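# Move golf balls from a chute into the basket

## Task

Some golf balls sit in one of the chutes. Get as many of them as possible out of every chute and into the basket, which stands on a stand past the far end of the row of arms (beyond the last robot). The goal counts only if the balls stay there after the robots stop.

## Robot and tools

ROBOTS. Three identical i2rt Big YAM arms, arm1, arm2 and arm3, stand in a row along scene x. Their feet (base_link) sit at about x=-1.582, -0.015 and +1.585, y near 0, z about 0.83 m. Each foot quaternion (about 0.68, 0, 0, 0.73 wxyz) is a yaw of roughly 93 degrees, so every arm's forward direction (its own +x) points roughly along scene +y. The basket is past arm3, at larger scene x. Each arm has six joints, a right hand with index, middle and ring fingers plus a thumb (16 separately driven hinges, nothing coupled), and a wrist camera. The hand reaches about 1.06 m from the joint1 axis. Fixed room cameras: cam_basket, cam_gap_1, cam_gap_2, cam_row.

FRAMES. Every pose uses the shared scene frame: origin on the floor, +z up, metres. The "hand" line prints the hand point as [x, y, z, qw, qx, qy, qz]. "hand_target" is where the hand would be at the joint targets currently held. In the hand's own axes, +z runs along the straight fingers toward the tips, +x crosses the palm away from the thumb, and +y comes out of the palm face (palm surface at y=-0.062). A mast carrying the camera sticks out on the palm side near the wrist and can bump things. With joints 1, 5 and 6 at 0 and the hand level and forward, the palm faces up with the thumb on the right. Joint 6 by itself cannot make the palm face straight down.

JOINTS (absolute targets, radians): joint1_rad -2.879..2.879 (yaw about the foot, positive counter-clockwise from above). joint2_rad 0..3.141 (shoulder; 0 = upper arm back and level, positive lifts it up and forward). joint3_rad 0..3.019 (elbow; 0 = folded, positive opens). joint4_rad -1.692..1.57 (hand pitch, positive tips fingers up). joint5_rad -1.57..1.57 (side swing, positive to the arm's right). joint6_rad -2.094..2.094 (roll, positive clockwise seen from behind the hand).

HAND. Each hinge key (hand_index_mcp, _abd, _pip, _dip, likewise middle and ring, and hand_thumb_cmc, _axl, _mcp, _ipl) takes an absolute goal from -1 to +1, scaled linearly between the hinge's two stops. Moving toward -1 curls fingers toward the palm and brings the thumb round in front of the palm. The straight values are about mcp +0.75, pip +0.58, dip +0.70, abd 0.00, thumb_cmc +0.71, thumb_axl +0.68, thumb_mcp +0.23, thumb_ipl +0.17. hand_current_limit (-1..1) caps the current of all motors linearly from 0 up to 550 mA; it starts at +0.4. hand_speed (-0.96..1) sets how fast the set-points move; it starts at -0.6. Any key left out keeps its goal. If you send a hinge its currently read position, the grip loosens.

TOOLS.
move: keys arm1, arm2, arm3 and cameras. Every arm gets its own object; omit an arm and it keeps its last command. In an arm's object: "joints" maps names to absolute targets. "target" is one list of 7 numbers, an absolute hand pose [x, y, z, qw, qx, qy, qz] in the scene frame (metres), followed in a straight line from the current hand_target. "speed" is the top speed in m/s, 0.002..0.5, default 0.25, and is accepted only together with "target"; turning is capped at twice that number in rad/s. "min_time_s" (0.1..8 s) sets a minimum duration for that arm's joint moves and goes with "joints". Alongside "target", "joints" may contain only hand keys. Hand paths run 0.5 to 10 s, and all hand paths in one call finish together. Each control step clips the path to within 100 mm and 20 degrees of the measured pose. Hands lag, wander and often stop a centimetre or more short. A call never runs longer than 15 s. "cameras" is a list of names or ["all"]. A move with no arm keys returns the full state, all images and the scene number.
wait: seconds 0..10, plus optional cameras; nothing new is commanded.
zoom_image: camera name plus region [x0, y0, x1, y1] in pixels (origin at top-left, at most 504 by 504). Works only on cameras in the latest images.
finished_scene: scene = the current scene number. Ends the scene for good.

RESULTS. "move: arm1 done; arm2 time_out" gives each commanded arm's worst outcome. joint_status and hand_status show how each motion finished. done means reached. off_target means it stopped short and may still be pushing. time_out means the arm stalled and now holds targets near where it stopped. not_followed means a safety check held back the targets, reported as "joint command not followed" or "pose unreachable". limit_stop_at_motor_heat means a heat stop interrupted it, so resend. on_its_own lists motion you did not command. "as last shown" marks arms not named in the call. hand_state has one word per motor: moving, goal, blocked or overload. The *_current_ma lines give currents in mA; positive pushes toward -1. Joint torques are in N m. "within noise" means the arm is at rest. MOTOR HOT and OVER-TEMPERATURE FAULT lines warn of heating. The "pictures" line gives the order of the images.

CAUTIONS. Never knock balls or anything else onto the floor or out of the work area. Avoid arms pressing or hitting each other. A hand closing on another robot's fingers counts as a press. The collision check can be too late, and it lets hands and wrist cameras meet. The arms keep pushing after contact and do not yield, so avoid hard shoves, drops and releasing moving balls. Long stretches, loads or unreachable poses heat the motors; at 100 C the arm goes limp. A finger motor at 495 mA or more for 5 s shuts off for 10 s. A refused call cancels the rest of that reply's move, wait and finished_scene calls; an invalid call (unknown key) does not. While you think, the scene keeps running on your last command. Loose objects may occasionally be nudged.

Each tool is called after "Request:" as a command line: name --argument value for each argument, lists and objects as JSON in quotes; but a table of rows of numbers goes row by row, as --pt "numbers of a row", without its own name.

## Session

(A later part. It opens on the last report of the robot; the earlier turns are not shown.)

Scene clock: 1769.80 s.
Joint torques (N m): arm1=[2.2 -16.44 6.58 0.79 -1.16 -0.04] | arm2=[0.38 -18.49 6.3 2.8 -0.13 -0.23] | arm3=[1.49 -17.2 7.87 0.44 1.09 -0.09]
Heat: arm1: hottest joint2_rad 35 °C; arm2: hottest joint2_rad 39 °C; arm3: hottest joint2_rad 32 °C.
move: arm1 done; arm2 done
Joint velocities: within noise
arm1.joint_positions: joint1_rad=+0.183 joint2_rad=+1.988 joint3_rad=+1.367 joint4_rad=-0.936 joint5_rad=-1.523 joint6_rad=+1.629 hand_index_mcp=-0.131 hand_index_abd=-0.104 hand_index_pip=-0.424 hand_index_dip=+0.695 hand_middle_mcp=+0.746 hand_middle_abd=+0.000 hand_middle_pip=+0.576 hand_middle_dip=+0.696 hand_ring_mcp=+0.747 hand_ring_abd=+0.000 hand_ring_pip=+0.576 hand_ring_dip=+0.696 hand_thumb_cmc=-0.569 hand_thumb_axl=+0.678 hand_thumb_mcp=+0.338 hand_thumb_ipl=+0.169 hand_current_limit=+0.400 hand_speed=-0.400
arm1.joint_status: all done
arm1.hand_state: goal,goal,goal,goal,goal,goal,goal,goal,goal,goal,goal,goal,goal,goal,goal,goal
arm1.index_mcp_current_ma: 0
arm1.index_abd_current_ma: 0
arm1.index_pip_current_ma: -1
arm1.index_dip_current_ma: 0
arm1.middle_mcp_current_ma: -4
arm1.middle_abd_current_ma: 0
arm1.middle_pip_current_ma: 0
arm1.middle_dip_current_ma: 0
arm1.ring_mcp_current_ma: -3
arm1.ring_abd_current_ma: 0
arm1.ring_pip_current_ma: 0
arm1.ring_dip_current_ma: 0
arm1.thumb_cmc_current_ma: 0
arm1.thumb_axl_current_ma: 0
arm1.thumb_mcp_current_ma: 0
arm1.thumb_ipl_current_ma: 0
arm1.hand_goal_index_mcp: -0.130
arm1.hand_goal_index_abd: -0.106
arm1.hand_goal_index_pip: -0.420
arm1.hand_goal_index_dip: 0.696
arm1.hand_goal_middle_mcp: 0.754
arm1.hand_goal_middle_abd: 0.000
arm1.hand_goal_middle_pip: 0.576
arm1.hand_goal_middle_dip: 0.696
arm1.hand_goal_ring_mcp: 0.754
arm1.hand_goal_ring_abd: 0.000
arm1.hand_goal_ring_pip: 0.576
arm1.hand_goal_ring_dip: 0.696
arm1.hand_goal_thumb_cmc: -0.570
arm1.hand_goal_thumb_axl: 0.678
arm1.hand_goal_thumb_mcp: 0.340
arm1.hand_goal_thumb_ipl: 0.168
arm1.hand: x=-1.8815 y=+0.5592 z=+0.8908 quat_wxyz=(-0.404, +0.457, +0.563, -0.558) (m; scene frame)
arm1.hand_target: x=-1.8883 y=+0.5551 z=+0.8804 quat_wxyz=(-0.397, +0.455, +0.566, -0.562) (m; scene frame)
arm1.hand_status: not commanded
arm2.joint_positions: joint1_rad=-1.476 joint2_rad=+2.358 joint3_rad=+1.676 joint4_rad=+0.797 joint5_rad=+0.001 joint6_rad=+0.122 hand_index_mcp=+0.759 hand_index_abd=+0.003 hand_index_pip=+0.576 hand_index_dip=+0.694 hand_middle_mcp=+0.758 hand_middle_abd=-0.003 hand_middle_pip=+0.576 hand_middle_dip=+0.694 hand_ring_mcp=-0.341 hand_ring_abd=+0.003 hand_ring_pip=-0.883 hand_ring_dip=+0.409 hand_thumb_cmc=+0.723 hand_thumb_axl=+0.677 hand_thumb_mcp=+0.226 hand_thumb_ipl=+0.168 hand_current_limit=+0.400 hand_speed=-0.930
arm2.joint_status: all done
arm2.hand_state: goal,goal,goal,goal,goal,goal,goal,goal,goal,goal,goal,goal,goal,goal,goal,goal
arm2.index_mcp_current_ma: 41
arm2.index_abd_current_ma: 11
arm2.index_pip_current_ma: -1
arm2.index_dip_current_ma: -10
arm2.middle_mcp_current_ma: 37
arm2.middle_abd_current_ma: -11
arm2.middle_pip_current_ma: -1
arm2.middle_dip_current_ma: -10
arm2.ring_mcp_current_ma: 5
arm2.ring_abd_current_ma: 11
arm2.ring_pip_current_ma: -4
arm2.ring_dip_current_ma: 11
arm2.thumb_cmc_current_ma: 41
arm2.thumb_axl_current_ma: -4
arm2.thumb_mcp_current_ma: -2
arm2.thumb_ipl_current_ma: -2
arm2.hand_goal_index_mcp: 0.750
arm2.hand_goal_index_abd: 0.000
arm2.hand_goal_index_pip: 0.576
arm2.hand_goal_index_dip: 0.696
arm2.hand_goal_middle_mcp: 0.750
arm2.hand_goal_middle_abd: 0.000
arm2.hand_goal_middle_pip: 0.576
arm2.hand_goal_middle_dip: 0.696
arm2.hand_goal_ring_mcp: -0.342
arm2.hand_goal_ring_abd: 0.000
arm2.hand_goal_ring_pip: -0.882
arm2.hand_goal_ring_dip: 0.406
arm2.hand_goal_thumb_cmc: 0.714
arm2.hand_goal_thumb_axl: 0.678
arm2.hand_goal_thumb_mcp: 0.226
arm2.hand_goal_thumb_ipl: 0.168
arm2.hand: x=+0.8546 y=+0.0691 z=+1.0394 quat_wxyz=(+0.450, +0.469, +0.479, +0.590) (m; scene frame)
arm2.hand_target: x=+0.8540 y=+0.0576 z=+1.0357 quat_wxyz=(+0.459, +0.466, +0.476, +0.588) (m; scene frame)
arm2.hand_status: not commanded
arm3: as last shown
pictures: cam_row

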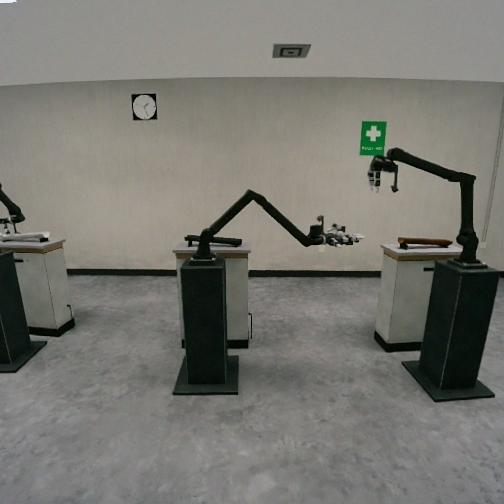

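Request:
move --arm1 '{"joints":{"joint2_rad":1.975,"joint3_rad":1.450,"joint4_rad":-0.960},"min_time_s":2}'

Request:
move --arm1 '{"joints":{"joint2_rad":2.0145,"joint3_rad":1.379,"joint4_rad":-0.925},"min_time_s":3}' --arm2 '{"joints":{"hand_speed":-0.85,"hand_ring_mcp":0.75,"hand_ring_pip":0.576,"hand_ring_dip":0.696}}' --cameras '["cam_gap_2", "cam_row"]'

Request:
zoom_image --camera "cam_row" --region '[0, 190, 80, 260]'

Scene clock: 1788.67 s.
Joint torques (N m): arm1=[2.08 -19.31 10.56 -0.44 -1.17 -0.05] | arm2=[0.73 -18.37 6.35 2.84 -0.12 -0.23] | arm3=[1.49 -17.14 7.9 0.43 1.09 -0.09]
Heat: arm1: hottest joint2_rad 35 °C; arm2: hottest joint2_rad 39 °C; arm3: hottest joint2_rad 32 °C.
move: arm1 done
Joint velocities: within noise
arm1.joint_positions: joint1_rad=+0.183 joint2_rad=+1.988 joint3_rad=+1.405 joint4_rad=-0.949 joint5_rad=-1.523 joint6_rad=+1.629 hand_index_mcp=-0.131 hand_index_abd=-0.103 hand_index_pip=-0.421 hand_index_dip=+0.695 hand_middle_mcp=+0.746 hand_middle_abd=+0.000 hand_middle_pip=+0.576 hand_middle_dip=+0.696 hand_ring_mcp=+0.747 hand_ring_abd=+0.000 hand_ring_pip=+0.576 hand_ring_dip=+0.696 hand_thumb_cmc=-0.569 hand_thumb_axl=+0.678 hand_thumb_mcp=+0.338 hand_thumb_ipl=+0.169 hand_current_limit=+0.400 hand_speed=-0.400
arm1.joint_status: all done
arm1.hand_state: goal,goal,goal,goal,goal,goal,goal,goal,goal,goal,goal,goal,goal,goal,goal,goal
arm1.index_mcp_current_ma: 0
arm1.index_abd_current_ma: 0
arm1.index_pip_current_ma: 0
arm1.index_dip_current_ma: 0
arm1.middle_mcp_current_ma: -4
arm1.middle_abd_current_ma: 0
arm1.middle_pip_current_ma: 0
arm1.middle_dip_current_ma: 0
arm1.ring_mcp_current_ma: -3
arm1.ring_abd_current_ma: 0
arm1.ring_pip_current_ma: 0
arm1.ring_dip_current_ma: 0
arm1.thumb_cmc_current_ma: 0
arm1.thumb_axl_current_ma: 0
arm1.thumb_mcp_current_ma: 0
arm1.thumb_ipl_current_ma: 0
arm1.hand_goal_index_mcp: -0.130
arm1.hand_goal_index_abd: -0.106
arm1.hand_goal_index_pip: -0.420
arm1.hand_goal_index_dip: 0.696
arm1.hand_goal_middle_mcp: 0.754
arm1.hand_goal_middle_abd: 0.000
arm1.hand_goal_middle_pip: 0.576
arm1.hand_goal_middle_dip: 0.696
arm1.hand_goal_ring_mcp: 0.754
arm1.hand_goal_ring_abd: 0.000
arm1.hand_goal_ring_pip: 0.576
arm1.hand_goal_ring_dip: 0.696
arm1.hand_goal_thumb_cmc: -0.570
arm1.hand_goal_thumb_axl: 0.678
arm1.hand_goal_thumb_mcp: 0.340
arm1.hand_goal_thumb_ipl: 0.168
arm1.hand: x=-1.8847 y=+0.5713 z=+0.9020 quat_wxyz=(-0.411, +0.451, +0.569, -0.552) (m; scene frame)
arm1.hand_target: x=-1.8961 y=+0.5818 z=+0.9227 quat_wxyz=(-0.420, +0.434, +0.582, -0.545) (m; scene frame)
arm1.hand_status: not commanded
arm2: as last shown
arm3.joint_positions: joint1_rad=+1.463 joint2_rad=+1.712 joint3_rad=+2.053 joint4_rad=-1.652 joint5_rad=+1.565 joint6_rad=-1.853 hand_index_mcp=-0.129 hand_index_abd=-0.107 hand_index_pip=+0.065 hand_index_dip=+0.699 hand_middle_mcp=+0.972 hand_middle_abd=-0.001 hand_middle_pip=+0.576 hand_middle_dip=+0.696 hand_ring_mcp=+0.971 hand_ring_abd=-0.001 hand_ring_pip=+0.576 hand_ring_dip=+0.696 hand_thumb_cmc=-0.568 hand_thumb_axl=+0.680 hand_thumb_mcp=+0.298 hand_thumb_ipl=+0.170 hand_current_limit=+0.400 hand_speed=-0.600
arm3.joint_status: not commanded
arm3.hand_state: goal,goal,goal,goal,goal,goal,goal,goal,goal,goal,goal,goal,goal,goal,goal,goal
arm3.index_mcp_current_ma: -5
arm3.index_abd_current_ma: 0
arm3.index_pip_current_ma: 1
arm3.index_dip_current_ma: 1
arm3.middle_mcp_current_ma: -5
arm3.middle_abd_current_ma: 0
arm3.middle_pip_current_ma: 0
arm3.middle_dip_current_ma: 0
arm3.ring_mcp_current_ma: -5
arm3.ring_abd_current_ma: 0
arm3.ring_pip_current_ma: 0
arm3.ring_dip_current_ma: 0
arm3.thumb_cmc_current_ma: 0
arm3.thumb_axl_current_ma: 1
arm3.thumb_mcp_current_ma: -1
arm3.thumb_ipl_current_ma: 1
arm3.hand_goal_index_mcp: -0.120
arm3.hand_goal_index_abd: -0.106
arm3.hand_goal_index_pip: 0.062
arm3.hand_goal_index_dip: 0.696
arm3.hand_goal_middle_mcp: 0.980
arm3.hand_goal_middle_abd: 0.000
arm3.hand_goal_middle_pip: 0.576
arm3.hand_goal_middle_dip: 0.696
arm3.hand_goal_ring_mcp: 0.980
arm3.hand_goal_ring_abd: 0.000
arm3.hand_goal_ring_pip: 0.576
arm3.hand_goal_ring_dip: 0.696
arm3.hand_goal_thumb_cmc: -0.570
arm3.hand_goal_thumb_axl: 0.678
arm3.hand_goal_thumb_mcp: 0.300
arm3.hand_goal_thumb_ipl: 0.168
arm3.hand: x=+1.0484 y=+0.1192 z=+1.2912 quat_wxyz=(+0.705, -0.709, +0.002, -0.018) (m; scene frame)
arm3.hand_target: x=+1.0577 y=+0.1180 z=+1.3013 quat_wxyz=(+0.705, -0.709, +0.003, -0.016) (m; scene frame)
arm3.hand_status: not commanded
pictures: none

Scene clock: 1792.07 s.
Joint torques (N m): arm1=[2.14 -16.91 6.45 0.61 -1.14 -0.04] | arm2=[0.85 -18.55 6.38 2.84 -0.12 -0.22] | arm3=[1.44 -17.14 7.87 0.43 1.09 -0.09]
Heat: arm1: hottest joint2_rad 35 °C; arm2: hottest joint2_rad 39 °C; arm3: hottest joint2_rad 32 °C.
move: arm1 done; arm2 done
Joint velocities: within noise
arm1.joint_positions: joint1_rad=+0.183 joint2_rad=+1.998 joint3_rad=+1.383 joint4_rad=-0.938 joint5_rad=-1.524 joint6_rad=+1.629 hand_index_mcp=-0.131 hand_index_abd=-0.106 hand_index_pip=-0.424 hand_index_dip=+0.695 hand_middle_mcp=+0.746 hand_middle_abd=+0.000 hand_middle_pip=+0.576 hand_middle_dip=+0.696 hand_ring_mcp=+0.747 hand_ring_abd=+0.000 hand_ring_pip=+0.576 hand_ring_dip=+0.696 hand_thumb_cmc=-0.569 hand_thumb_axl=+0.678 hand_thumb_mcp=+0.338 hand_thumb_ipl=+0.169 hand_current_limit=+0.400 hand_speed=-0.400
arm1.joint_status: all done
arm1.hand_state: goal,goal,goal,goal,goal,goal,goal,goal,goal,goal,goal,goal,goal,goal,goal,goal
arm1.index_mcp_current_ma: 0
arm1.index_abd_current_ma: 0
arm1.index_pip_current_ma: -1
arm1.index_dip_current_ma: 0
arm1.middle_mcp_current_ma: -4
arm1.middle_abd_current_ma: 0
arm1.middle_pip_current_ma: 0
arm1.middle_dip_current_ma: 0
arm1.ring_mcp_current_ma: -3
arm1.ring_abd_current_ma: 0
arm1.ring_pip_current_ma: 0
arm1.ring_dip_current_ma: 0
arm1.thumb_cmc_current_ma: 0
arm1.thumb_axl_current_ma: 0
arm1.thumb_mcp_current_ma: 0
arm1.thumb_ipl_current_ma: 0
arm1.hand_goal_index_mcp: -0.130
arm1.hand_goal_index_abd: -0.106
arm1.hand_goal_index_pip: -0.420
arm1.hand_goal_index_dip: 0.696
arm1.hand_goal_middle_mcp: 0.754
arm1.hand_goal_middle_abd: 0.000
arm1.hand_goal_middle_pip: 0.576
arm1.hand_goal_middle_dip: 0.696
arm1.hand_goal_ring_mcp: 0.754
arm1.hand_goal_ring_abd: 0.000
arm1.hand_goal_ring_pip: 0.576
arm1.hand_goal_ring_dip: 0.696
arm1.hand_goal_thumb_cmc: -0.570
arm1.hand_goal_thumb_axl: 0.678
arm1.hand_goal_thumb_mcp: 0.340
arm1.hand_goal_thumb_ipl: 0.168
arm1.hand: x=-1.8829 y=+0.5644 z=+0.8906 quat_wxyz=(-0.405, +0.456, +0.564, -0.557) (m; scene frame)
arm1.hand_target: x=-1.8894 y=+0.5591 z=+0.8806 quat_wxyz=(-0.398, +0.454, +0.566, -0.561) (m; scene frame)
arm1.hand_status: not commanded
arm2.joint_positions: joint1_rad=-1.476 joint2_rad=+2.358 joint3_rad=+1.676 joint4_rad=+0.797 joint5_rad=+0.001 joint6_rad=+0.122 hand_index_mcp=+0.759 hand_index_abd=+0.003 hand_index_pip=+0.576 hand_index_dip=+0.694 hand_middle_mcp=+0.758 hand_middle_abd=-0.003 hand_middle_pip=+0.576 hand_middle_dip=+0.694 hand_ring_mcp=+0.759 hand_ring_abd=+0.003 hand_ring_pip=+0.576 hand_ring_dip=+0.693 hand_thumb_cmc=+0.723 hand_thumb_axl=+0.677 hand_thumb_mcp=+0.226 hand_thumb_ipl=+0.168 hand_current_limit=+0.400 hand_speed=-0.850
arm2.joint_status: all done
arm2.hand_state: goal,goal,goal,goal,goal,goal,goal,goal,goal,goal,goal,goal,goal,goal,goal,goal
arm2.index_mcp_current_ma: 41
arm2.index_abd_current_ma: 11
arm2.index_pip_current_ma: -1
arm2.index_dip_current_ma: -10
arm2.middle_mcp_current_ma: 37
arm2.middle_abd_current_ma: -11
arm2.middle_pip_current_ma: -1
arm2.middle_dip_current_ma: -10
arm2.ring_mcp_current_ma: 43
arm2.ring_abd_current_ma: 11
arm2.ring_pip_current_ma: -1
arm2.ring_dip_current_ma: -12
arm2.thumb_cmc_current_ma: 41
arm2.thumb_axl_current_ma: -4
arm2.thumb_mcp_current_ma: -2
arm2.thumb_ipl_current_ma: -2
arm2.hand_goal_index_mcp: 0.750
arm2.hand_goal_index_abd: 0.000
arm2.hand_goal_index_pip: 0.576
arm2.hand_goal_index_dip: 0.696
arm2.hand_goal_middle_mcp: 0.750
arm2.hand_goal_middle_abd: 0.000
arm2.hand_goal_middle_pip: 0.576
arm2.hand_goal_middle_dip: 0.696
arm2.hand_goal_ring_mcp: 0.750
arm2.hand_goal_ring_abd: 0.000
arm2.hand_goal_ring_pip: 0.576
arm2.hand_goal_ring_dip: 0.696
arm2.hand_goal_thumb_cmc: 0.714
arm2.hand_goal_thumb_axl: 0.678
arm2.hand_goal_thumb_mcp: 0.226
arm2.hand_goal_thumb_ipl: 0.168
arm2.hand: x=+0.8546 y=+0.0691 z=+1.0394 quat_wxyz=(+0.450, +0.469, +0.479, +0.590) (m; scene frame)
arm2.hand_target: x=+0.8540 y=+0.0576 z=+1.0357 quat_wxyz=(+0.459, +0.466, +0.476, +0.588) (m; scene frame)
arm2.hand_status: not commanded
arm3: as last shown
pictures: cam_gap_2, cam_row

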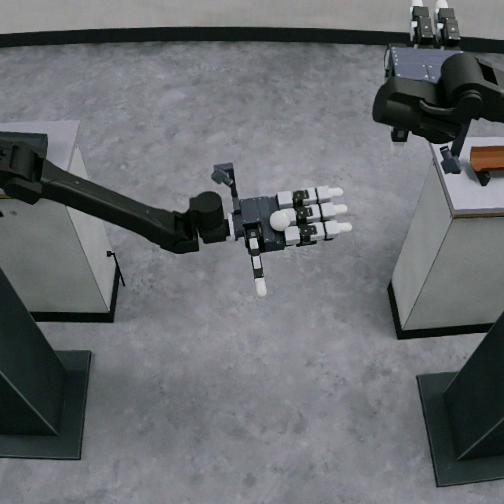

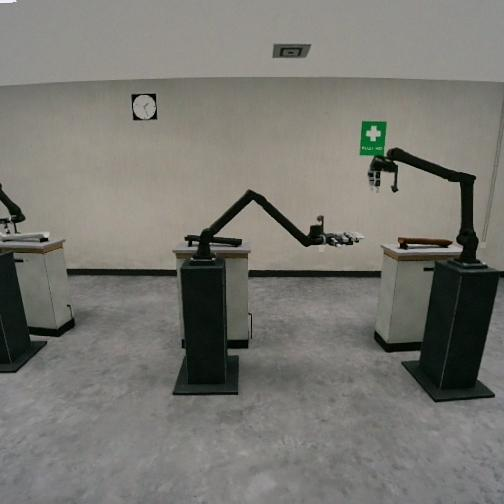

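Scaled by 6.300.

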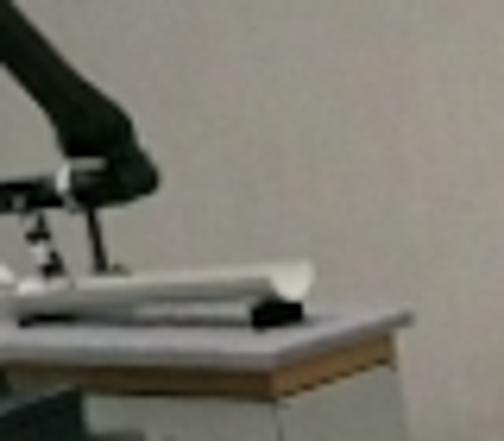

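Request:
move --arm1 '{"joints":{"hand_speed":-0.9,"hand_index_mcp":-0.20}}'

Request:
move --arm1 '{"joints":{"hand_thumb_mcp":0.20}}' --arm3 '{"joints":{"hand_index_mcp":-0.16,"hand_thumb_mcp":0.28,"joint1_rad":1.460,"joint2_rad":2.29,"joint3_rad":2.40,"joint4_rad":-1.40,"joint5_rad":1.565,"joint6_rad":-1.86},"min_time_s":5}' --cameras '["cam_gap_2", "arm3_cam_wrist"]'

Scene clock: 1795.17 s.
Joint torques (N m): arm1=[2.02 -17.14 6.74 0.61 -1.16 -0.05] | arm2=[1.08 -18.61 6.39 2.88 -0.12 -0.22] | arm3=[1.49 -17.08 7.87 0.43 1.09 -0.08]
Heat: arm1: hottest joint2_rad 35 °C; arm2: hottest joint2_rad 39 °C; arm3: hottest joint2_rad 32 °C.
move: arm1 done
Joint velocities: within noise
arm1.joint_positions: joint1_rad=+0.185 joint2_rad=+2.000 joint3_rad=+1.378 joint4_rad=-0.938 joint5_rad=-1.523 joint6_rad=+1.629 hand_index_mcp=-0.200 hand_index_abd=-0.106 hand_index_pip=-0.423 hand_index_dip=+0.694 hand_middle_mcp=+0.746 hand_middle_abd=+0.000 hand_middle_pip=+0.576 hand_middle_dip=+0.696 hand_ring_mcp=+0.747 hand_ring_abd=+0.000 hand_ring_pip=+0.576 hand_ring_dip=+0.696 hand_thumb_cmc=-0.569 hand_thumb_axl=+0.678 hand_thumb_mcp=+0.338 hand_thumb_ipl=+0.169 hand_current_limit=+0.400 hand_speed=-0.900
arm1.joint_status: all done
arm1.hand_state: goal,goal,goal,goal,goal,goal,goal,goal,goal,goal,goal,goal,goal,goal,goal,goal
arm1.index_mcp_current_ma: 0
arm1.index_abd_current_ma: 0
arm1.index_pip_current_ma: -1
arm1.index_dip_current_ma: 0
arm1.middle_mcp_current_ma: -4
arm1.middle_abd_current_ma: 0
arm1.middle_pip_current_ma: 0
arm1.middle_dip_current_ma: 0
arm1.ring_mcp_current_ma: -3
arm1.ring_abd_current_ma: 0
arm1.ring_pip_current_ma: 0
arm1.ring_dip_current_ma: 0
arm1.thumb_cmc_current_ma: 0
arm1.thumb_axl_current_ma: 0
arm1.thumb_mcp_current_ma: 0
arm1.thumb_ipl_current_ma: 0
arm1.hand_goal_index_mcp: -0.200
arm1.hand_goal_index_abd: -0.106
arm1.hand_goal_index_pip: -0.420
arm1.hand_goal_index_dip: 0.696
arm1.hand_goal_middle_mcp: 0.754
arm1.hand_goal_middle_abd: 0.000
arm1.hand_goal_middle_pip: 0.576
arm1.hand_goal_middle_dip: 0.696
arm1.hand_goal_ring_mcp: 0.754
arm1.hand_goal_ring_abd: 0.000
arm1.hand_goal_ring_pip: 0.576
arm1.hand_goal_ring_dip: 0.696
arm1.hand_goal_thumb_cmc: -0.570
arm1.hand_goal_thumb_axl: 0.678
arm1.hand_goal_thumb_mcp: 0.340
arm1.hand_goal_thumb_ipl: 0.168
arm1.hand: x=-1.8832 y=+0.5619 z=+0.8882 quat_wxyz=(-0.402, +0.457, +0.563, -0.558) (m; scene frame)
arm1.hand_target: x=-1.8893 y=+0.5590 z=+0.8805 quat_wxyz=(-0.398, +0.455, +0.566, -0.561) (m; scene frame)
arm1.hand_status: not commanded
arm2, arm3: as last shown
pictures: none

Scene clock: 1800.87 s.
Joint torques (N m): arm1=[1.96 -17.03 6.75 0.61 -1.15 -0.09] | arm2=[0.85 -18.43 6.41 2.8 -0.16 -0.2] | arm3=[1.08 -21.42 12.44 1.14 1.09 -0.09]
Heat: arm1: hottest joint2_rad 35 °C; arm2: hottest joint2_rad 39 °C; arm3: hottest joint2_rad 33 °C.
move: arm1 off_target; arm3 done
Joint velocities: arm1=[-0.005 -0.005 -0.012 -0.012 0.154 0.007] | arm2=[within noise] | arm3=[within noise]
arm1.joint_positions: joint1_rad=+0.185 joint2_rad=+2.000 joint3_rad=+1.378 joint4_rad=-0.938 joint5_rad=-1.523 joint6_rad=+1.633 hand_index_mcp=-0.186 hand_index_abd=-0.106 hand_index_pip=-0.422 hand_index_dip=+0.694 hand_middle_mcp=+0.746 hand_middle_abd=+0.000 hand_middle_pip=+0.576 hand_middle_dip=+0.696 hand_ring_mcp=+0.747 hand_ring_abd=+0.000 hand_ring_pip=+0.576 hand_ring_dip=+0.696 hand_thumb_cmc=-0.570 hand_thumb_axl=+0.678 hand_thumb_mcp=+0.300 hand_thumb_ipl=+0.188 hand_current_limit=+0.400 hand_speed=-0.900
arm1.joint_status: hand_thumb_mcp off_target (ended at +0.300, target +0.200)
arm1.hand_state: goal,goal,goal,goal,goal,goal,goal,goal,goal,goal,goal,goal,goal,goal,blocked,blocked
arm1.index_mcp_current_ma: 9
arm1.index_abd_current_ma: 0
arm1.index_pip_current_ma: 0
arm1.index_dip_current_ma: 0
arm1.middle_mcp_current_ma: -4
arm1.middle_abd_current_ma: 0
arm1.middle_pip_current_ma: 0
arm1.middle_dip_current_ma: 0
arm1.ring_mcp_current_ma: -3
arm1.ring_abd_current_ma: 0
arm1.ring_pip_current_ma: 0
arm1.ring_dip_current_ma: 0
arm1.thumb_cmc_current_ma: 0
arm1.thumb_axl_current_ma: 0
arm1.thumb_mcp_current_ma: 331
arm1.thumb_ipl_current_ma: 24
arm1.hand_goal_index_mcp: -0.200
arm1.hand_goal_index_abd: -0.106
arm1.hand_goal_index_pip: -0.420
arm1.hand_goal_index_dip: 0.696
arm1.hand_goal_middle_mcp: 0.754
arm1.hand_goal_middle_abd: 0.000
arm1.hand_goal_middle_pip: 0.576
arm1.hand_goal_middle_dip: 0.696
arm1.hand_goal_ring_mcp: 0.754
arm1.hand_goal_ring_abd: 0.000
arm1.hand_goal_ring_pip: 0.576
arm1.hand_goal_ring_dip: 0.696
arm1.hand_goal_thumb_cmc: -0.570
arm1.hand_goal_thumb_axl: 0.678
arm1.hand_goal_thumb_mcp: 0.200
arm1.hand_goal_thumb_ipl: 0.168
arm1.hand: x=-1.8831 y=+0.5616 z=+0.8883 quat_wxyz=(-0.401, +0.458, +0.562, -0.559) (m; scene frame)
arm1.hand_target: x=-1.8893 y=+0.5590 z=+0.8805 quat_wxyz=(-0.398, +0.455, +0.566, -0.561) (m; scene frame)
arm1.hand_status: not commanded
arm2: as last shown
arm3.joint_positions: joint1_rad=+1.463 joint2_rad=+2.269 joint3_rad=+2.349 joint4_rad=-1.412 joint5_rad=+1.565 joint6_rad=-1.853 hand_index_mcp=-0.161 hand_index_abd=-0.107 hand_index_pip=+0.065 hand_index_dip=+0.699 hand_middle_mcp=+0.972 hand_middle_abd=-0.001 hand_middle_pip=+0.576 hand_middle_dip=+0.696 hand_ring_mcp=+0.971 hand_ring_abd=-0.001 hand_ring_pip=+0.576 hand_ring_dip=+0.696 hand_thumb_cmc=-0.568 hand_thumb_axl=+0.680 hand_thumb_mcp=+0.282 hand_thumb_ipl=+0.170 hand_current_limit=+0.400 hand_speed=-0.600
arm3.joint_status: all done
arm3.hand_state: goal,goal,goal,goal,goal,goal,goal,goal,goal,goal,goal,goal,goal,goal,goal,goal
arm3.index_mcp_current_ma: 0
arm3.index_abd_current_ma: 0
arm3.index_pip_current_ma: 1
arm3.index_dip_current_ma: 1
arm3.middle_mcp_current_ma: -5
arm3.middle_abd_current_ma: 0
arm3.middle_pip_current_ma: 0
arm3.middle_dip_current_ma: 0
arm3.ring_mcp_current_ma: -5
arm3.ring_abd_current_ma: 0
arm3.ring_pip_current_ma: 0
arm3.ring_dip_current_ma: 0
arm3.thumb_cmc_current_ma: 0
arm3.thumb_axl_current_ma: 1
arm3.thumb_mcp_current_ma: 0
arm3.thumb_ipl_current_ma: 1
arm3.hand_goal_index_mcp: -0.160
arm3.hand_goal_index_abd: -0.106
arm3.hand_goal_index_pip: 0.062
arm3.hand_goal_index_dip: 0.696
arm3.hand_goal_middle_mcp: 0.980
arm3.hand_goal_middle_abd: 0.000
arm3.hand_goal_middle_pip: 0.576
arm3.hand_goal_middle_dip: 0.696
arm3.hand_goal_ring_mcp: 0.980
arm3.hand_goal_ring_abd: 0.000
arm3.hand_goal_ring_pip: 0.576
arm3.hand_goal_ring_dip: 0.696
arm3.hand_goal_thumb_cmc: -0.570
arm3.hand_goal_thumb_axl: 0.678
arm3.hand_goal_thumb_mcp: 0.280
arm3.hand_goal_thumb_ipl: 0.168
arm3.hand: x=+0.8560 y=+0.1251 z=+1.0744 quat_wxyz=(+0.705, -0.709, -0.005, -0.025) (m; scene frame)
arm3.hand_target: x=+0.8467 y=+0.1279 z=+1.0812 quat_wxyz=(+0.705, -0.709, +0.009, -0.014) (m; scene frame)
arm3.hand_status: not commanded
pictures: arm3_cam_wrist, cam_gap_2
camera_calibration:
arm3_cam_wrist: T_world_to_cam=[[-0.767007, 0.0127952, -0.641511, 1.37666], [-0.445044, -0.730821, 0.51753, -0.132477], [-0.462208, 0.68245, 0.566239, -0.173939], [0, 0, 0, 1]] pos_world=[0.916554, 0.00427313, 1.05019]

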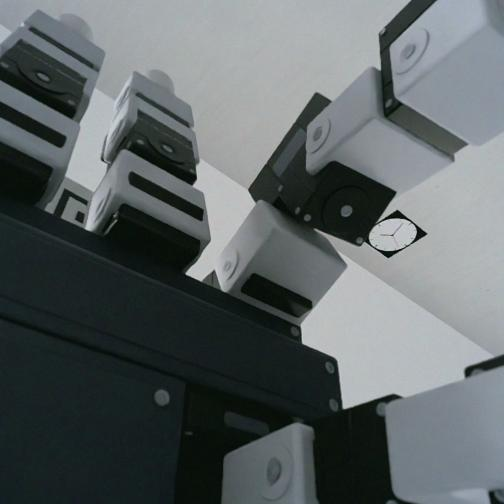

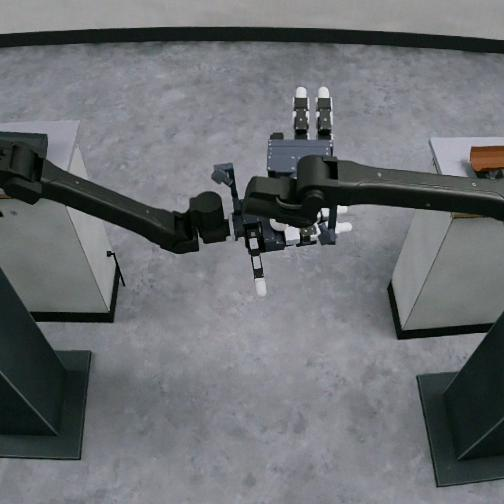

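Request:
move --arm1 '{"joints":{"hand_index_mcp":-0.26,"hand_thumb_mcp":0.16}}' --arm3 '{"joints":{"joint3_rad":2.22,"joint4_rad":-1.265},"min_time_s":3}'

Request:
move --arm1 '{"joints":{"hand_index_mcp":-0.33,"hand_thumb_mcp":0.12}}' --arm3 '{"joints":{"hand_speed":-0.9,"hand_index_mcp":-0.23,"hand_thumb_mcp":0.185}}'

Scene clock: 1806.53 s.
Joint torques (N m): arm1=[1.9 -17.08 6.76 0.62 -1.15 -0.09] | arm2=[0.62 -18.43 6.39 2.91 -0.13 -0.21] | arm3=[1.08 -21.42 8.25 1.14 1.08 -0.09]
Heat: arm1: hottest joint2_rad 35 °C; arm2: hottest joint2_rad 39 °C; arm3: hottest joint2_rad 33 °C.
move: arm1 off_target; arm3 done
Joint velocities: within noise
arm1.joint_positions: joint1_rad=+0.185 joint2_rad=+2.000 joint3_rad=+1.378 joint4_rad=-0.938 joint5_rad=-1.523 joint6_rad=+1.633 hand_index_mcp=-0.191 hand_index_abd=-0.106 hand_index_pip=-0.418 hand_index_dip=+0.696 hand_middle_mcp=+0.746 hand_middle_abd=+0.000 hand_middle_pip=+0.576 hand_middle_dip=+0.696 hand_ring_mcp=+0.747 hand_ring_abd=+0.000 hand_ring_pip=+0.576 hand_ring_dip=+0.696 hand_thumb_cmc=-0.571 hand_thumb_axl=+0.678 hand_thumb_mcp=+0.298 hand_thumb_ipl=+0.192 hand_current_limit=+0.400 hand_speed=-0.900
arm1.joint_status: hand_index_mcp off_target (ended at -0.191, target -0.260); hand_thumb_mcp off_target (ended at +0.298, target +0.160)
arm1.hand_state: blocked,goal,goal,goal,goal,goal,goal,goal,goal,goal,goal,goal,goal,goal,blocked,blocked
arm1.index_mcp_current_ma: 127
arm1.index_abd_current_ma: 0
arm1.index_pip_current_ma: 0
arm1.index_dip_current_ma: 0
arm1.middle_mcp_current_ma: -4
arm1.middle_abd_current_ma: 0
arm1.middle_pip_current_ma: 0
arm1.middle_dip_current_ma: 0
arm1.ring_mcp_current_ma: -3
arm1.ring_abd_current_ma: 0
arm1.ring_pip_current_ma: 0
arm1.ring_dip_current_ma: 0
arm1.thumb_cmc_current_ma: 0
arm1.thumb_axl_current_ma: 0
arm1.thumb_mcp_current_ma: 385
arm1.thumb_ipl_current_ma: 31
arm1.hand_goal_index_mcp: -0.260
arm1.hand_goal_index_abd: -0.106
arm1.hand_goal_index_pip: -0.420
arm1.hand_goal_index_dip: 0.696
arm1.hand_goal_middle_mcp: 0.754
arm1.hand_goal_middle_abd: 0.000
arm1.hand_goal_middle_pip: 0.576
arm1.hand_goal_middle_dip: 0.696
arm1.hand_goal_ring_mcp: 0.754
arm1.hand_goal_ring_abd: 0.000
arm1.hand_goal_ring_pip: 0.576
arm1.hand_goal_ring_dip: 0.696
arm1.hand_goal_thumb_cmc: -0.570
arm1.hand_goal_thumb_axl: 0.678
arm1.hand_goal_thumb_mcp: 0.160
arm1.hand_goal_thumb_ipl: 0.168
arm1.hand: x=-1.8831 y=+0.5616 z=+0.8883 quat_wxyz=(-0.401, +0.459, +0.562, -0.559) (m; scene frame)
arm1.hand_target: x=-1.8893 y=+0.5590 z=+0.8805 quat_wxyz=(-0.398, +0.455, +0.566, -0.561) (m; scene frame)
arm1.hand_status: not commanded
arm2: as last shown
arm3.joint_positions: joint1_rad=+1.463 joint2_rad=+2.269 joint3_rad=+2.223 joint4_rad=-1.276 joint5_rad=+1.565 joint6_rad=-1.853 hand_index_mcp=-0.161 hand_index_abd=-0.107 hand_index_pip=+0.065 hand_index_dip=+0.699 hand_middle_mcp=+0.972 hand_middle_abd=-0.001 hand_middle_pip=+0.576 hand_middle_dip=+0.696 hand_ring_mcp=+0.971 hand_ring_abd=-0.001 hand_ring_pip=+0.576 hand_ring_dip=+0.696 hand_thumb_cmc=-0.568 hand_thumb_axl=+0.680 hand_thumb_mcp=+0.282 hand_thumb_ipl=+0.170 hand_current_limit=+0.400 hand_speed=-0.600
arm3.joint_status: all done
arm3.hand_state: goal,goal,goal,goal,goal,goal,goal,goal,goal,goal,goal,goal,goal,goal,goal,goal
arm3.index_mcp_current_ma: 0
arm3.index_abd_current_ma: 0
arm3.index_pip_current_ma: 1
arm3.index_dip_current_ma: 1
arm3.middle_mcp_current_ma: -5
arm3.middle_abd_current_ma: 0
arm3.middle_pip_current_ma: 0
arm3.middle_dip_current_ma: 0
arm3.ring_mcp_current_ma: -5
arm3.ring_abd_current_ma: 0
arm3.ring_pip_current_ma: 0
arm3.ring_dip_current_ma: 0
arm3.thumb_cmc_current_ma: 0
arm3.thumb_axl_current_ma: 1
arm3.thumb_mcp_current_ma: 0
arm3.thumb_ipl_current_ma: 1
arm3.hand_goal_index_mcp: -0.160
arm3.hand_goal_index_abd: -0.106
arm3.hand_goal_index_pip: 0.062
arm3.hand_goal_index_dip: 0.696
arm3.hand_goal_middle_mcp: 0.980
arm3.hand_goal_middle_abd: 0.000
arm3.hand_goal_middle_pip: 0.576
arm3.hand_goal_middle_dip: 0.696
arm3.hand_goal_ring_mcp: 0.980
arm3.hand_goal_ring_abd: 0.000
arm3.hand_goal_ring_pip: 0.576
arm3.hand_goal_ring_dip: 0.696
arm3.hand_goal_thumb_cmc: -0.570
arm3.hand_goal_thumb_axl: 0.678
arm3.hand_goal_thumb_mcp: 0.280
arm3.hand_goal_thumb_ipl: 0.168
arm3.hand: x=+0.8537 y=+0.1252 z=+1.0267 quat_wxyz=(+0.705, -0.709, -0.002, -0.022) (m; scene frame)
arm3.hand_target: x=+0.8524 y=+0.1277 z=+1.0108 quat_wxyz=(+0.704, -0.709, -0.007, -0.030) (m; scene frame)
arm3.hand_status: not commanded
pictures: none

Scene clock: 1807.33 s.
Joint torques (N m): arm1=[1.9 -17.08 6.72 0.62 -1.04 -0.09] | arm2=[0.67 -18.26 6.32 2.92 -0.11 -0.24] | arm3=[1.03 -21.77 8.27 1.16 1.09 -0.09]
Heat: arm1: hottest joint2_rad 35 °C; arm2: hottest joint2_rad 39 °C; arm3: hottest joint2_rad 33 °C.
move: arm1 off_target; arm3 done
Joint velocities: within noise
arm1.joint_positions: joint1_rad=+0.185 joint2_rad=+2.000 joint3_rad=+1.378 joint4_rad=-0.938 joint5_rad=-1.526 joint6_rad=+1.633 hand_index_mcp=-0.205 hand_index_abd=-0.105 hand_index_pip=-0.410 hand_index_dip=+0.701 hand_middle_mcp=+0.746 hand_middle_abd=+0.000 hand_middle_pip=+0.576 hand_middle_dip=+0.696 hand_ring_mcp=+0.747 hand_ring_abd=+0.000 hand_ring_pip=+0.576 hand_ring_dip=+0.696 hand_thumb_cmc=-0.576 hand_thumb_axl=+0.678 hand_thumb_mcp=+0.298 hand_thumb_ipl=+0.197 hand_current_limit=+0.400 hand_speed=-0.900
arm1.joint_status: hand_index_mcp off_target (ended at -0.205, target -0.330); hand_thumb_mcp off_target (ended at +0.298, target +0.120)
arm1.hand_state: blocked,goal,goal,goal,goal,goal,goal,goal,goal,goal,goal,goal,goal,goal,blocked,blocked
arm1.index_mcp_current_ma: 344
arm1.index_abd_current_ma: 0
arm1.index_pip_current_ma: 4
arm1.index_dip_current_ma: 1
arm1.middle_mcp_current_ma: -4
arm1.middle_abd_current_ma: 0
arm1.middle_pip_current_ma: 0
arm1.middle_dip_current_ma: 0
arm1.ring_mcp_current_ma: -3
arm1.ring_abd_current_ma: 0
arm1.ring_pip_current_ma: 0
arm1.ring_dip_current_ma: 0
arm1.thumb_cmc_current_ma: -2
arm1.thumb_axl_current_ma: 0
arm1.thumb_mcp_current_ma: 385
arm1.thumb_ipl_current_ma: 44
arm1.hand_goal_index_mcp: -0.330
arm1.hand_goal_index_abd: -0.106
arm1.hand_goal_index_pip: -0.420
arm1.hand_goal_index_dip: 0.696
arm1.hand_goal_middle_mcp: 0.754
arm1.hand_goal_middle_abd: 0.000
arm1.hand_goal_middle_pip: 0.576
arm1.hand_goal_middle_dip: 0.696
arm1.hand_goal_ring_mcp: 0.754
arm1.hand_goal_ring_abd: 0.000
arm1.hand_goal_ring_pip: 0.576
arm1.hand_goal_ring_dip: 0.696
arm1.hand_goal_thumb_cmc: -0.570
arm1.hand_goal_thumb_axl: 0.678
arm1.hand_goal_thumb_mcp: 0.120
arm1.hand_goal_thumb_ipl: 0.168
arm1.hand: x=-1.8834 y=+0.5615 z=+0.8888 quat_wxyz=(-0.402, +0.458, +0.561, -0.560) (m; scene frame)
arm1.hand_target: x=-1.8893 y=+0.5590 z=+0.8805 quat_wxyz=(-0.398, +0.455, +0.566, -0.561) (m; scene frame)
arm1.hand_status: not commanded
arm2: as last shown
arm2.joint_positions: joint1_rad=-1.476 joint2_rad=+2.358 joint3_rad=+1.676 joint4_rad=+0.797 joint5_rad=+0.000 joint6_rad=+0.122 hand_index_mcp=+0.759 hand_index_abd=+0.003 hand_index_pip=+0.576 hand_index_dip=+0.694 hand_middle_mcp=+0.758 hand_middle_abd=-0.003 hand_middle_pip=+0.576 hand_middle_dip=+0.694 hand_ring_mcp=+0.759 hand_ring_abd=+0.003 hand_ring_pip=+0.576 hand_ring_dip=+0.693 hand_thumb_cmc=+0.723 hand_thumb_axl=+0.677 hand_thumb_mcp=+0.226 hand_thumb_ipl=+0.168 hand_current_limit=+0.400 hand_speed=-0.850
arm2.index_mcp_current_ma: 43
arm2.hand: x=+0.8546 y=+0.0692 z=+1.0391 quat_wxyz=(+0.450, +0.468, +0.480, +0.590) (m; scene frame)
arm2.hand_target: x=+0.8540 y=+0.0576 z=+1.0355 quat_wxyz=(+0.459, +0.466, +0.476, +0.588) (m; scene frame)
arm3.joint_positions: joint1_rad=+1.463 joint2_rad=+2.269 joint3_rad=+2.223 joint4_rad=-1.276 joint5_rad=+1.565 joint6_rad=-1.853 hand_index_mcp=-0.230 hand_index_abd=-0.107 hand_index_pip=+0.065 hand_index_dip=+0.699 hand_middle_mcp=+0.972 hand_middle_abd=-0.001 hand_middle_pip=+0.576 hand_middle_dip=+0.696 hand_ring_mcp=+0.971 hand_ring_abd=-0.001 hand_ring_pip=+0.576 hand_ring_dip=+0.696 hand_thumb_cmc=-0.569 hand_thumb_axl=+0.680 hand_thumb_mcp=+0.192 hand_thumb_ipl=+0.170 hand_current_limit=+0.400 hand_speed=-0.900
arm3.joint_status: all done
arm3.hand_state: goal,goal,goal,goal,goal,goal,goal,goal,goal,goal,goal,goal,goal,goal,goal,goal
arm3.index_mcp_current_ma: 0
arm3.index_abd_current_ma: 0
arm3.index_pip_current_ma: 1
arm3.index_dip_current_ma: 1
arm3.middle_mcp_current_ma: -5
arm3.middle_abd_current_ma: 0
arm3.middle_pip_current_ma: 0
arm3.middle_dip_current_ma: 0
arm3.ring_mcp_current_ma: -5
arm3.ring_abd_current_ma: 0
arm3.ring_pip_current_ma: 0
arm3.ring_dip_current_ma: 0
arm3.thumb_cmc_current_ma: 0
arm3.thumb_axl_current_ma: 1
arm3.thumb_mcp_current_ma: 4
arm3.thumb_ipl_current_ma: 1
arm3.hand_goal_index_mcp: -0.230
arm3.hand_goal_index_abd: -0.106
arm3.hand_goal_index_pip: 0.062
arm3.hand_goal_index_dip: 0.696
arm3.hand_goal_middle_mcp: 0.980
arm3.hand_goal_middle_abd: 0.000
arm3.hand_goal_middle_pip: 0.576
arm3.hand_goal_middle_dip: 0.696
arm3.hand_goal_ring_mcp: 0.980
arm3.hand_goal_ring_abd: 0.000
arm3.hand_goal_ring_pip: 0.576
arm3.hand_goal_ring_dip: 0.696
arm3.hand_goal_thumb_cmc: -0.570
arm3.hand_goal_thumb_axl: 0.678
arm3.hand_goal_thumb_mcp: 0.186
arm3.hand_goal_thumb_ipl: 0.168
arm3.hand: x=+0.8537 y=+0.1252 z=+1.0267 quat_wxyz=(+0.705, -0.709, -0.002, -0.022) (m; scene frame)
arm3.hand_target: x=+0.8524 y=+0.1277 z=+1.0108 quat_wxyz=(+0.704, -0.709, -0.007, -0.030) (m; scene frame)
arm3.hand_status: not commanded
pictures: none

Request:
move --arm1 '{"joints":{"joint2_rad":1.93,"joint4_rad":-0.955},"min_time_s":2}' --arm3 '{"joints":{"hand_index_mcp":-0.27,"hand_thumb_mcp":0.15}}'

Request:
move --arm1 '{"joints":{"joint2_rad":1.78,"joint4_rad":-1.06},"min_time_s":2}' --arm3 '{"joints":{"hand_index_mcp":-0.38,"hand_thumb_mcp":0.06,"hand_index_pip":0.03,"hand_thumb_ipl":0.14}}' --cameras '["cam_row"]'

Request:
zoom_image --camera "cam_row" --region '[0, 190, 80, 260]'

Scene clock: 1813.50 s.
Joint torques (N m): arm1=[1.9 -20.19 7.28 -0.43 -1.27 -0.1] | arm2=[0.91 -18.61 6.45 2.88 -0.11 -0.24] | arm3=[1.03 -21.48 8.25 1.16 1.09 -0.09]
Heat: arm1: hottest joint2_rad 35 °C; arm2: hottest joint2_rad 39 °C; arm3: hottest joint2_rad 33 °C.
move: arm1 done; arm3 off_target
Joint velocities: within noise
arm1.joint_positions: joint1_rad=+0.185 joint2_rad=+1.958 joint3_rad=+1.375 joint4_rad=-0.944 joint5_rad=-1.520 joint6_rad=+1.633 hand_index_mcp=-0.207 hand_index_abd=-0.103 hand_index_pip=-0.391 hand_index_dip=+0.713 hand_middle_mcp=+0.746 hand_middle_abd=+0.000 hand_middle_pip=+0.576 hand_middle_dip=+0.696 hand_ring_mcp=+0.747 hand_ring_abd=+0.000 hand_ring_pip=+0.576 hand_ring_dip=+0.696 hand_thumb_cmc=-0.578 hand_thumb_axl=+0.678 hand_thumb_mcp=+0.292 hand_thumb_ipl=+0.197 hand_current_limit=+0.400 hand_speed=-0.900
arm1.joint_status: all done
arm1.hand_state: blocked,goal,blocked,goal,goal,goal,goal,goal,goal,goal,goal,goal,goal,goal,blocked,blocked
arm1.index_mcp_current_ma: 337
arm1.index_abd_current_ma: 0
arm1.index_pip_current_ma: 26
arm1.index_dip_current_ma: 11
arm1.middle_mcp_current_ma: -4
arm1.middle_abd_current_ma: 0
arm1.middle_pip_current_ma: 0
arm1.middle_dip_current_ma: 0
arm1.ring_mcp_current_ma: -3
arm1.ring_abd_current_ma: 0
arm1.ring_pip_current_ma: 0
arm1.ring_dip_current_ma: 0
arm1.thumb_cmc_current_ma: -3
arm1.thumb_axl_current_ma: 0
arm1.thumb_mcp_current_ma: 385
arm1.thumb_ipl_current_ma: 44
arm1.hand_goal_index_mcp: -0.330
arm1.hand_goal_index_abd: -0.106
arm1.hand_goal_index_pip: -0.420
arm1.hand_goal_index_dip: 0.696
arm1.hand_goal_middle_mcp: 0.754
arm1.hand_goal_middle_abd: 0.000
arm1.hand_goal_middle_pip: 0.576
arm1.hand_goal_middle_dip: 0.696
arm1.hand_goal_ring_mcp: 0.754
arm1.hand_goal_ring_abd: 0.000
arm1.hand_goal_ring_pip: 0.576
arm1.hand_goal_ring_dip: 0.696
arm1.hand_goal_thumb_cmc: -0.570
arm1.hand_goal_thumb_axl: 0.678
arm1.hand_goal_thumb_mcp: 0.120
arm1.hand_goal_thumb_ipl: 0.168
arm1.hand: x=-1.8831 y=+0.5623 z=+0.9082 quat_wxyz=(-0.410, +0.450, +0.570, -0.551) (m; scene frame)
arm1.hand_target: x=-1.8896 y=+0.5594 z=+0.9238 quat_wxyz=(-0.414, +0.440, +0.578, -0.549) (m; scene frame)
arm1.hand_status: not commanded
arm2: as last shown
arm2.hand_target: x=+0.8540 y=+0.0576 z=+1.0355 quat_wxyz=(+0.459, +0.467, +0.476, +0.588) (m; scene frame)
arm3.joint_positions: joint1_rad=+1.463 joint2_rad=+2.269 joint3_rad=+2.223 joint4_rad=-1.276 joint5_rad=+1.565 joint6_rad=-1.853 hand_index_mcp=-0.239 hand_index_abd=-0.107 hand_index_pip=+0.070 hand_index_dip=+0.699 hand_middle_mcp=+0.972 hand_middle_abd=-0.001 hand_middle_pip=+0.576 hand_middle_dip=+0.696 hand_ring_mcp=+0.971 hand_ring_abd=-0.001 hand_ring_pip=+0.576 hand_ring_dip=+0.696 hand_thumb_cmc=-0.569 hand_thumb_axl=+0.680 hand_thumb_mcp=+0.186 hand_thumb_ipl=+0.175 hand_current_limit=+0.400 hand_speed=-0.900
arm3.joint_status: hand_index_mcp off_target (ended at -0.239, target -0.270); hand_thumb_mcp off_target (ended at +0.186, target +0.150)
arm3.hand_state: blocked,goal,goal,goal,goal,goal,goal,goal,goal,goal,goal,goal,goal,goal,blocked,goal
arm3.index_mcp_current_ma: 39
arm3.index_abd_current_ma: 0
arm3.index_pip_current_ma: 4
arm3.index_dip_current_ma: 1
arm3.middle_mcp_current_ma: -5
arm3.middle_abd_current_ma: 0
arm3.middle_pip_current_ma: 0
arm3.middle_dip_current_ma: 0
arm3.ring_mcp_current_ma: -5
arm3.ring_abd_current_ma: 0
arm3.ring_pip_current_ma: 0
arm3.ring_dip_current_ma: 0
arm3.thumb_cmc_current_ma: 0
arm3.thumb_axl_current_ma: 1
arm3.thumb_mcp_current_ma: 69
arm3.thumb_ipl_current_ma: 5
arm3.hand_goal_index_mcp: -0.270
arm3.hand_goal_index_abd: -0.106
arm3.hand_goal_index_pip: 0.062
arm3.hand_goal_index_dip: 0.696
arm3.hand_goal_middle_mcp: 0.980
arm3.hand_goal_middle_abd: 0.000
arm3.hand_goal_middle_pip: 0.576
arm3.hand_goal_middle_dip: 0.696
arm3.hand_goal_ring_mcp: 0.980
arm3.hand_goal_ring_abd: 0.000
arm3.hand_goal_ring_pip: 0.576
arm3.hand_goal_ring_dip: 0.696
arm3.hand_goal_thumb_cmc: -0.570
arm3.hand_goal_thumb_axl: 0.678
arm3.hand_goal_thumb_mcp: 0.150
arm3.hand_goal_thumb_ipl: 0.168
arm3.hand: x=+0.8537 y=+0.1252 z=+1.0267 quat_wxyz=(+0.705, -0.709, -0.002, -0.022) (m; scene frame)
arm3.hand_target: x=+0.8524 y=+0.1277 z=+1.0108 quat_wxyz=(+0.704, -0.709, -0.007, -0.030) (m; scene frame)
arm3.hand_status: not commanded
pictures: none

Scene clock: 1815.93 s.
Joint torques (N m): arm1=[2.02 -18.61 7.94 -0.38 -1.26 -0.11] | arm2=[0.85 -18.55 6.32 2.89 -0.07 -0.22] | arm3=[1.03 -21.48 8.25 1.16 1.08 -0.09]
Heat: arm1: hottest joint2_rad 35 °C; arm2: hottest joint2_rad 39 °C; arm3: hottest joint2_rad 33 °C.
move: arm1 done; arm3 off_target
Joint velocities: within noise
arm1.joint_positions: joint1_rad=+0.185 joint2_rad=+1.805 joint3_rad=+1.375 joint4_rad=-1.049 joint5_rad=-1.520 joint6_rad=+1.633 hand_index_mcp=-0.207 hand_index_abd=-0.103 hand_index_pip=-0.391 hand_index_dip=+0.713 hand_middle_mcp=+0.746 hand_middle_abd=+0.000 hand_middle_pip=+0.576 hand_middle_dip=+0.696 hand_ring_mcp=+0.747 hand_ring_abd=+0.000 hand_ring_pip=+0.576 hand_ring_dip=+0.696 hand_thumb_cmc=-0.578 hand_thumb_axl=+0.678 hand_thumb_mcp=+0.292 hand_thumb_ipl=+0.197 hand_current_limit=+0.400 hand_speed=-0.900
arm1.joint_status: all done
arm1.hand_state: blocked,goal,blocked,goal,goal,goal,goal,goal,goal,goal,goal,goal,goal,goal,blocked,blocked
arm1.index_mcp_current_ma: 337
arm1.index_abd_current_ma: 0
arm1.index_pip_current_ma: 26
arm1.index_dip_current_ma: 11
arm1.middle_mcp_current_ma: -4
arm1.middle_abd_current_ma: 0
arm1.middle_pip_current_ma: 0
arm1.middle_dip_current_ma: 0
arm1.ring_mcp_current_ma: -3
arm1.ring_abd_current_ma: 0
arm1.ring_pip_current_ma: 0
arm1.ring_dip_current_ma: 0
arm1.thumb_cmc_current_ma: -3
arm1.thumb_axl_current_ma: 0
arm1.thumb_mcp_current_ma: 385
arm1.thumb_ipl_current_ma: 44
arm1.hand_goal_index_mcp: -0.330
arm1.hand_goal_index_abd: -0.106
arm1.hand_goal_index_pip: -0.420
arm1.hand_goal_index_dip: 0.696
arm1.hand_goal_middle_mcp: 0.754
arm1.hand_goal_middle_abd: 0.000
arm1.hand_goal_middle_pip: 0.576
arm1.hand_goal_middle_dip: 0.696
arm1.hand_goal_ring_mcp: 0.754
arm1.hand_goal_ring_abd: 0.000
arm1.hand_goal_ring_pip: 0.576
arm1.hand_goal_ring_dip: 0.696
arm1.hand_goal_thumb_cmc: -0.570
arm1.hand_goal_thumb_axl: 0.678
arm1.hand_goal_thumb_mcp: 0.120
arm1.hand_goal_thumb_ipl: 0.168
arm1.hand: x=-1.8797 y=+0.5479 z=+0.9862 quat_wxyz=(-0.424, +0.437, +0.580, -0.541) (m; scene frame)
arm1.hand_target: x=-1.8853 y=+0.5429 z=+0.9999 quat_wxyz=(-0.426, +0.427, +0.587, -0.540) (m; scene frame)
arm1.hand_status: not commanded
arm2: as last shown
arm2.joint_positions: joint1_rad=-1.476 joint2_rad=+2.358 joint3_rad=+1.676 joint4_rad=+0.797 joint5_rad=-0.001 joint6_rad=+0.122 hand_index_mcp=+0.759 hand_index_abd=+0.003 hand_index_pip=+0.576 hand_index_dip=+0.694 hand_middle_mcp=+0.758 hand_middle_abd=-0.003 hand_middle_pip=+0.576 hand_middle_dip=+0.694 hand_ring_mcp=+0.759 hand_ring_abd=+0.003 hand_ring_pip=+0.576 hand_ring_dip=+0.693 hand_thumb_cmc=+0.723 hand_thumb_axl=+0.677 hand_thumb_mcp=+0.226 hand_thumb_ipl=+0.168 hand_current_limit=+0.400 hand_speed=-0.850
arm2.hand: x=+0.8546 y=+0.0694 z=+1.0391 quat_wxyz=(+0.450, +0.468, +0.480, +0.590) (m; scene frame)
arm3.joint_positions: joint1_rad=+1.463 joint2_rad=+2.269 joint3_rad=+2.223 joint4_rad=-1.276 joint5_rad=+1.565 joint6_rad=-1.853 hand_index_mcp=-0.244 hand_index_abd=-0.107 hand_index_pip=+0.070 hand_index_dip=+0.715 hand_middle_mcp=+0.972 hand_middle_abd=-0.001 hand_middle_pip=+0.576 hand_middle_dip=+0.696 hand_ring_mcp=+0.971 hand_ring_abd=-0.001 hand_ring_pip=+0.576 hand_ring_dip=+0.696 hand_thumb_cmc=-0.569 hand_thumb_axl=+0.680 hand_thumb_mcp=+0.175 hand_thumb_ipl=+0.173 hand_current_limit=+0.400 hand_speed=-0.900
arm3.joint_status: hand_index_mcp off_target (ended at -0.244, target -0.380); hand_index_pip off_target (ended at +0.070, target +0.030); hand_thumb_mcp off_target (ended at +0.175, target +0.060); hand_thumb_ipl off_target (ended at +0.173, target +0.140)
arm3.hand_state: blocked,goal,blocked,goal,goal,goal,goal,goal,goal,goal,goal,goal,goal,goal,blocked,blocked
arm3.index_mcp_current_ma: 385
arm3.index_abd_current_ma: 0
arm3.index_pip_current_ma: 54
arm3.index_dip_current_ma: 17
arm3.middle_mcp_current_ma: -5
arm3.middle_abd_current_ma: 0
arm3.middle_pip_current_ma: 0
arm3.middle_dip_current_ma: 0
arm3.ring_mcp_current_ma: -5
arm3.ring_abd_current_ma: 0
arm3.ring_pip_current_ma: 0
arm3.ring_dip_current_ma: 0
arm3.thumb_cmc_current_ma: 0
arm3.thumb_axl_current_ma: 1
arm3.thumb_mcp_current_ma: 385
arm3.thumb_ipl_current_ma: 63
arm3.hand_goal_index_mcp: -0.380
arm3.hand_goal_index_abd: -0.106
arm3.hand_goal_index_pip: 0.030
arm3.hand_goal_index_dip: 0.696
arm3.hand_goal_middle_mcp: 0.980
arm3.hand_goal_middle_abd: 0.000
arm3.hand_goal_middle_pip: 0.576
arm3.hand_goal_middle_dip: 0.696
arm3.hand_goal_ring_mcp: 0.980
arm3.hand_goal_ring_abd: 0.000
arm3.hand_goal_ring_pip: 0.576
arm3.hand_goal_ring_dip: 0.696
arm3.hand_goal_thumb_cmc: -0.570
arm3.hand_goal_thumb_axl: 0.678
arm3.hand_goal_thumb_mcp: 0.060
arm3.hand_goal_thumb_ipl: 0.140
arm3.hand: x=+0.8537 y=+0.1252 z=+1.0267 quat_wxyz=(+0.705, -0.709, -0.002, -0.022) (m; scene frame)
arm3.hand_target: x=+0.8524 y=+0.1277 z=+1.0108 quat_wxyz=(+0.704, -0.709, -0.007, -0.030) (m; scene frame)
arm3.hand_status: not commanded
pictures: cam_row

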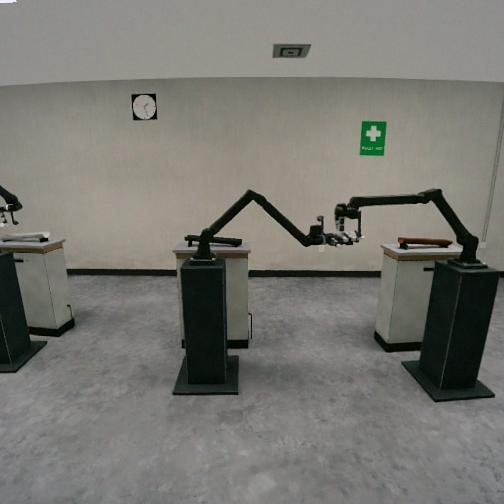

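Scaled by 6.300.

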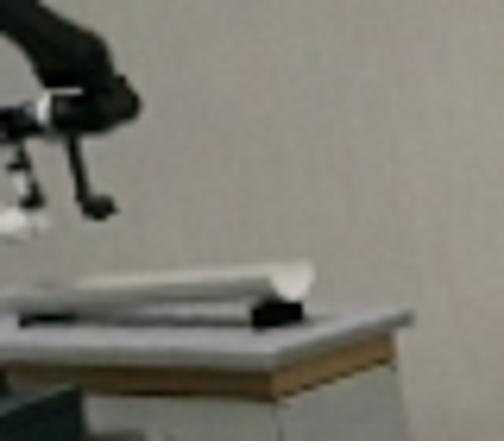

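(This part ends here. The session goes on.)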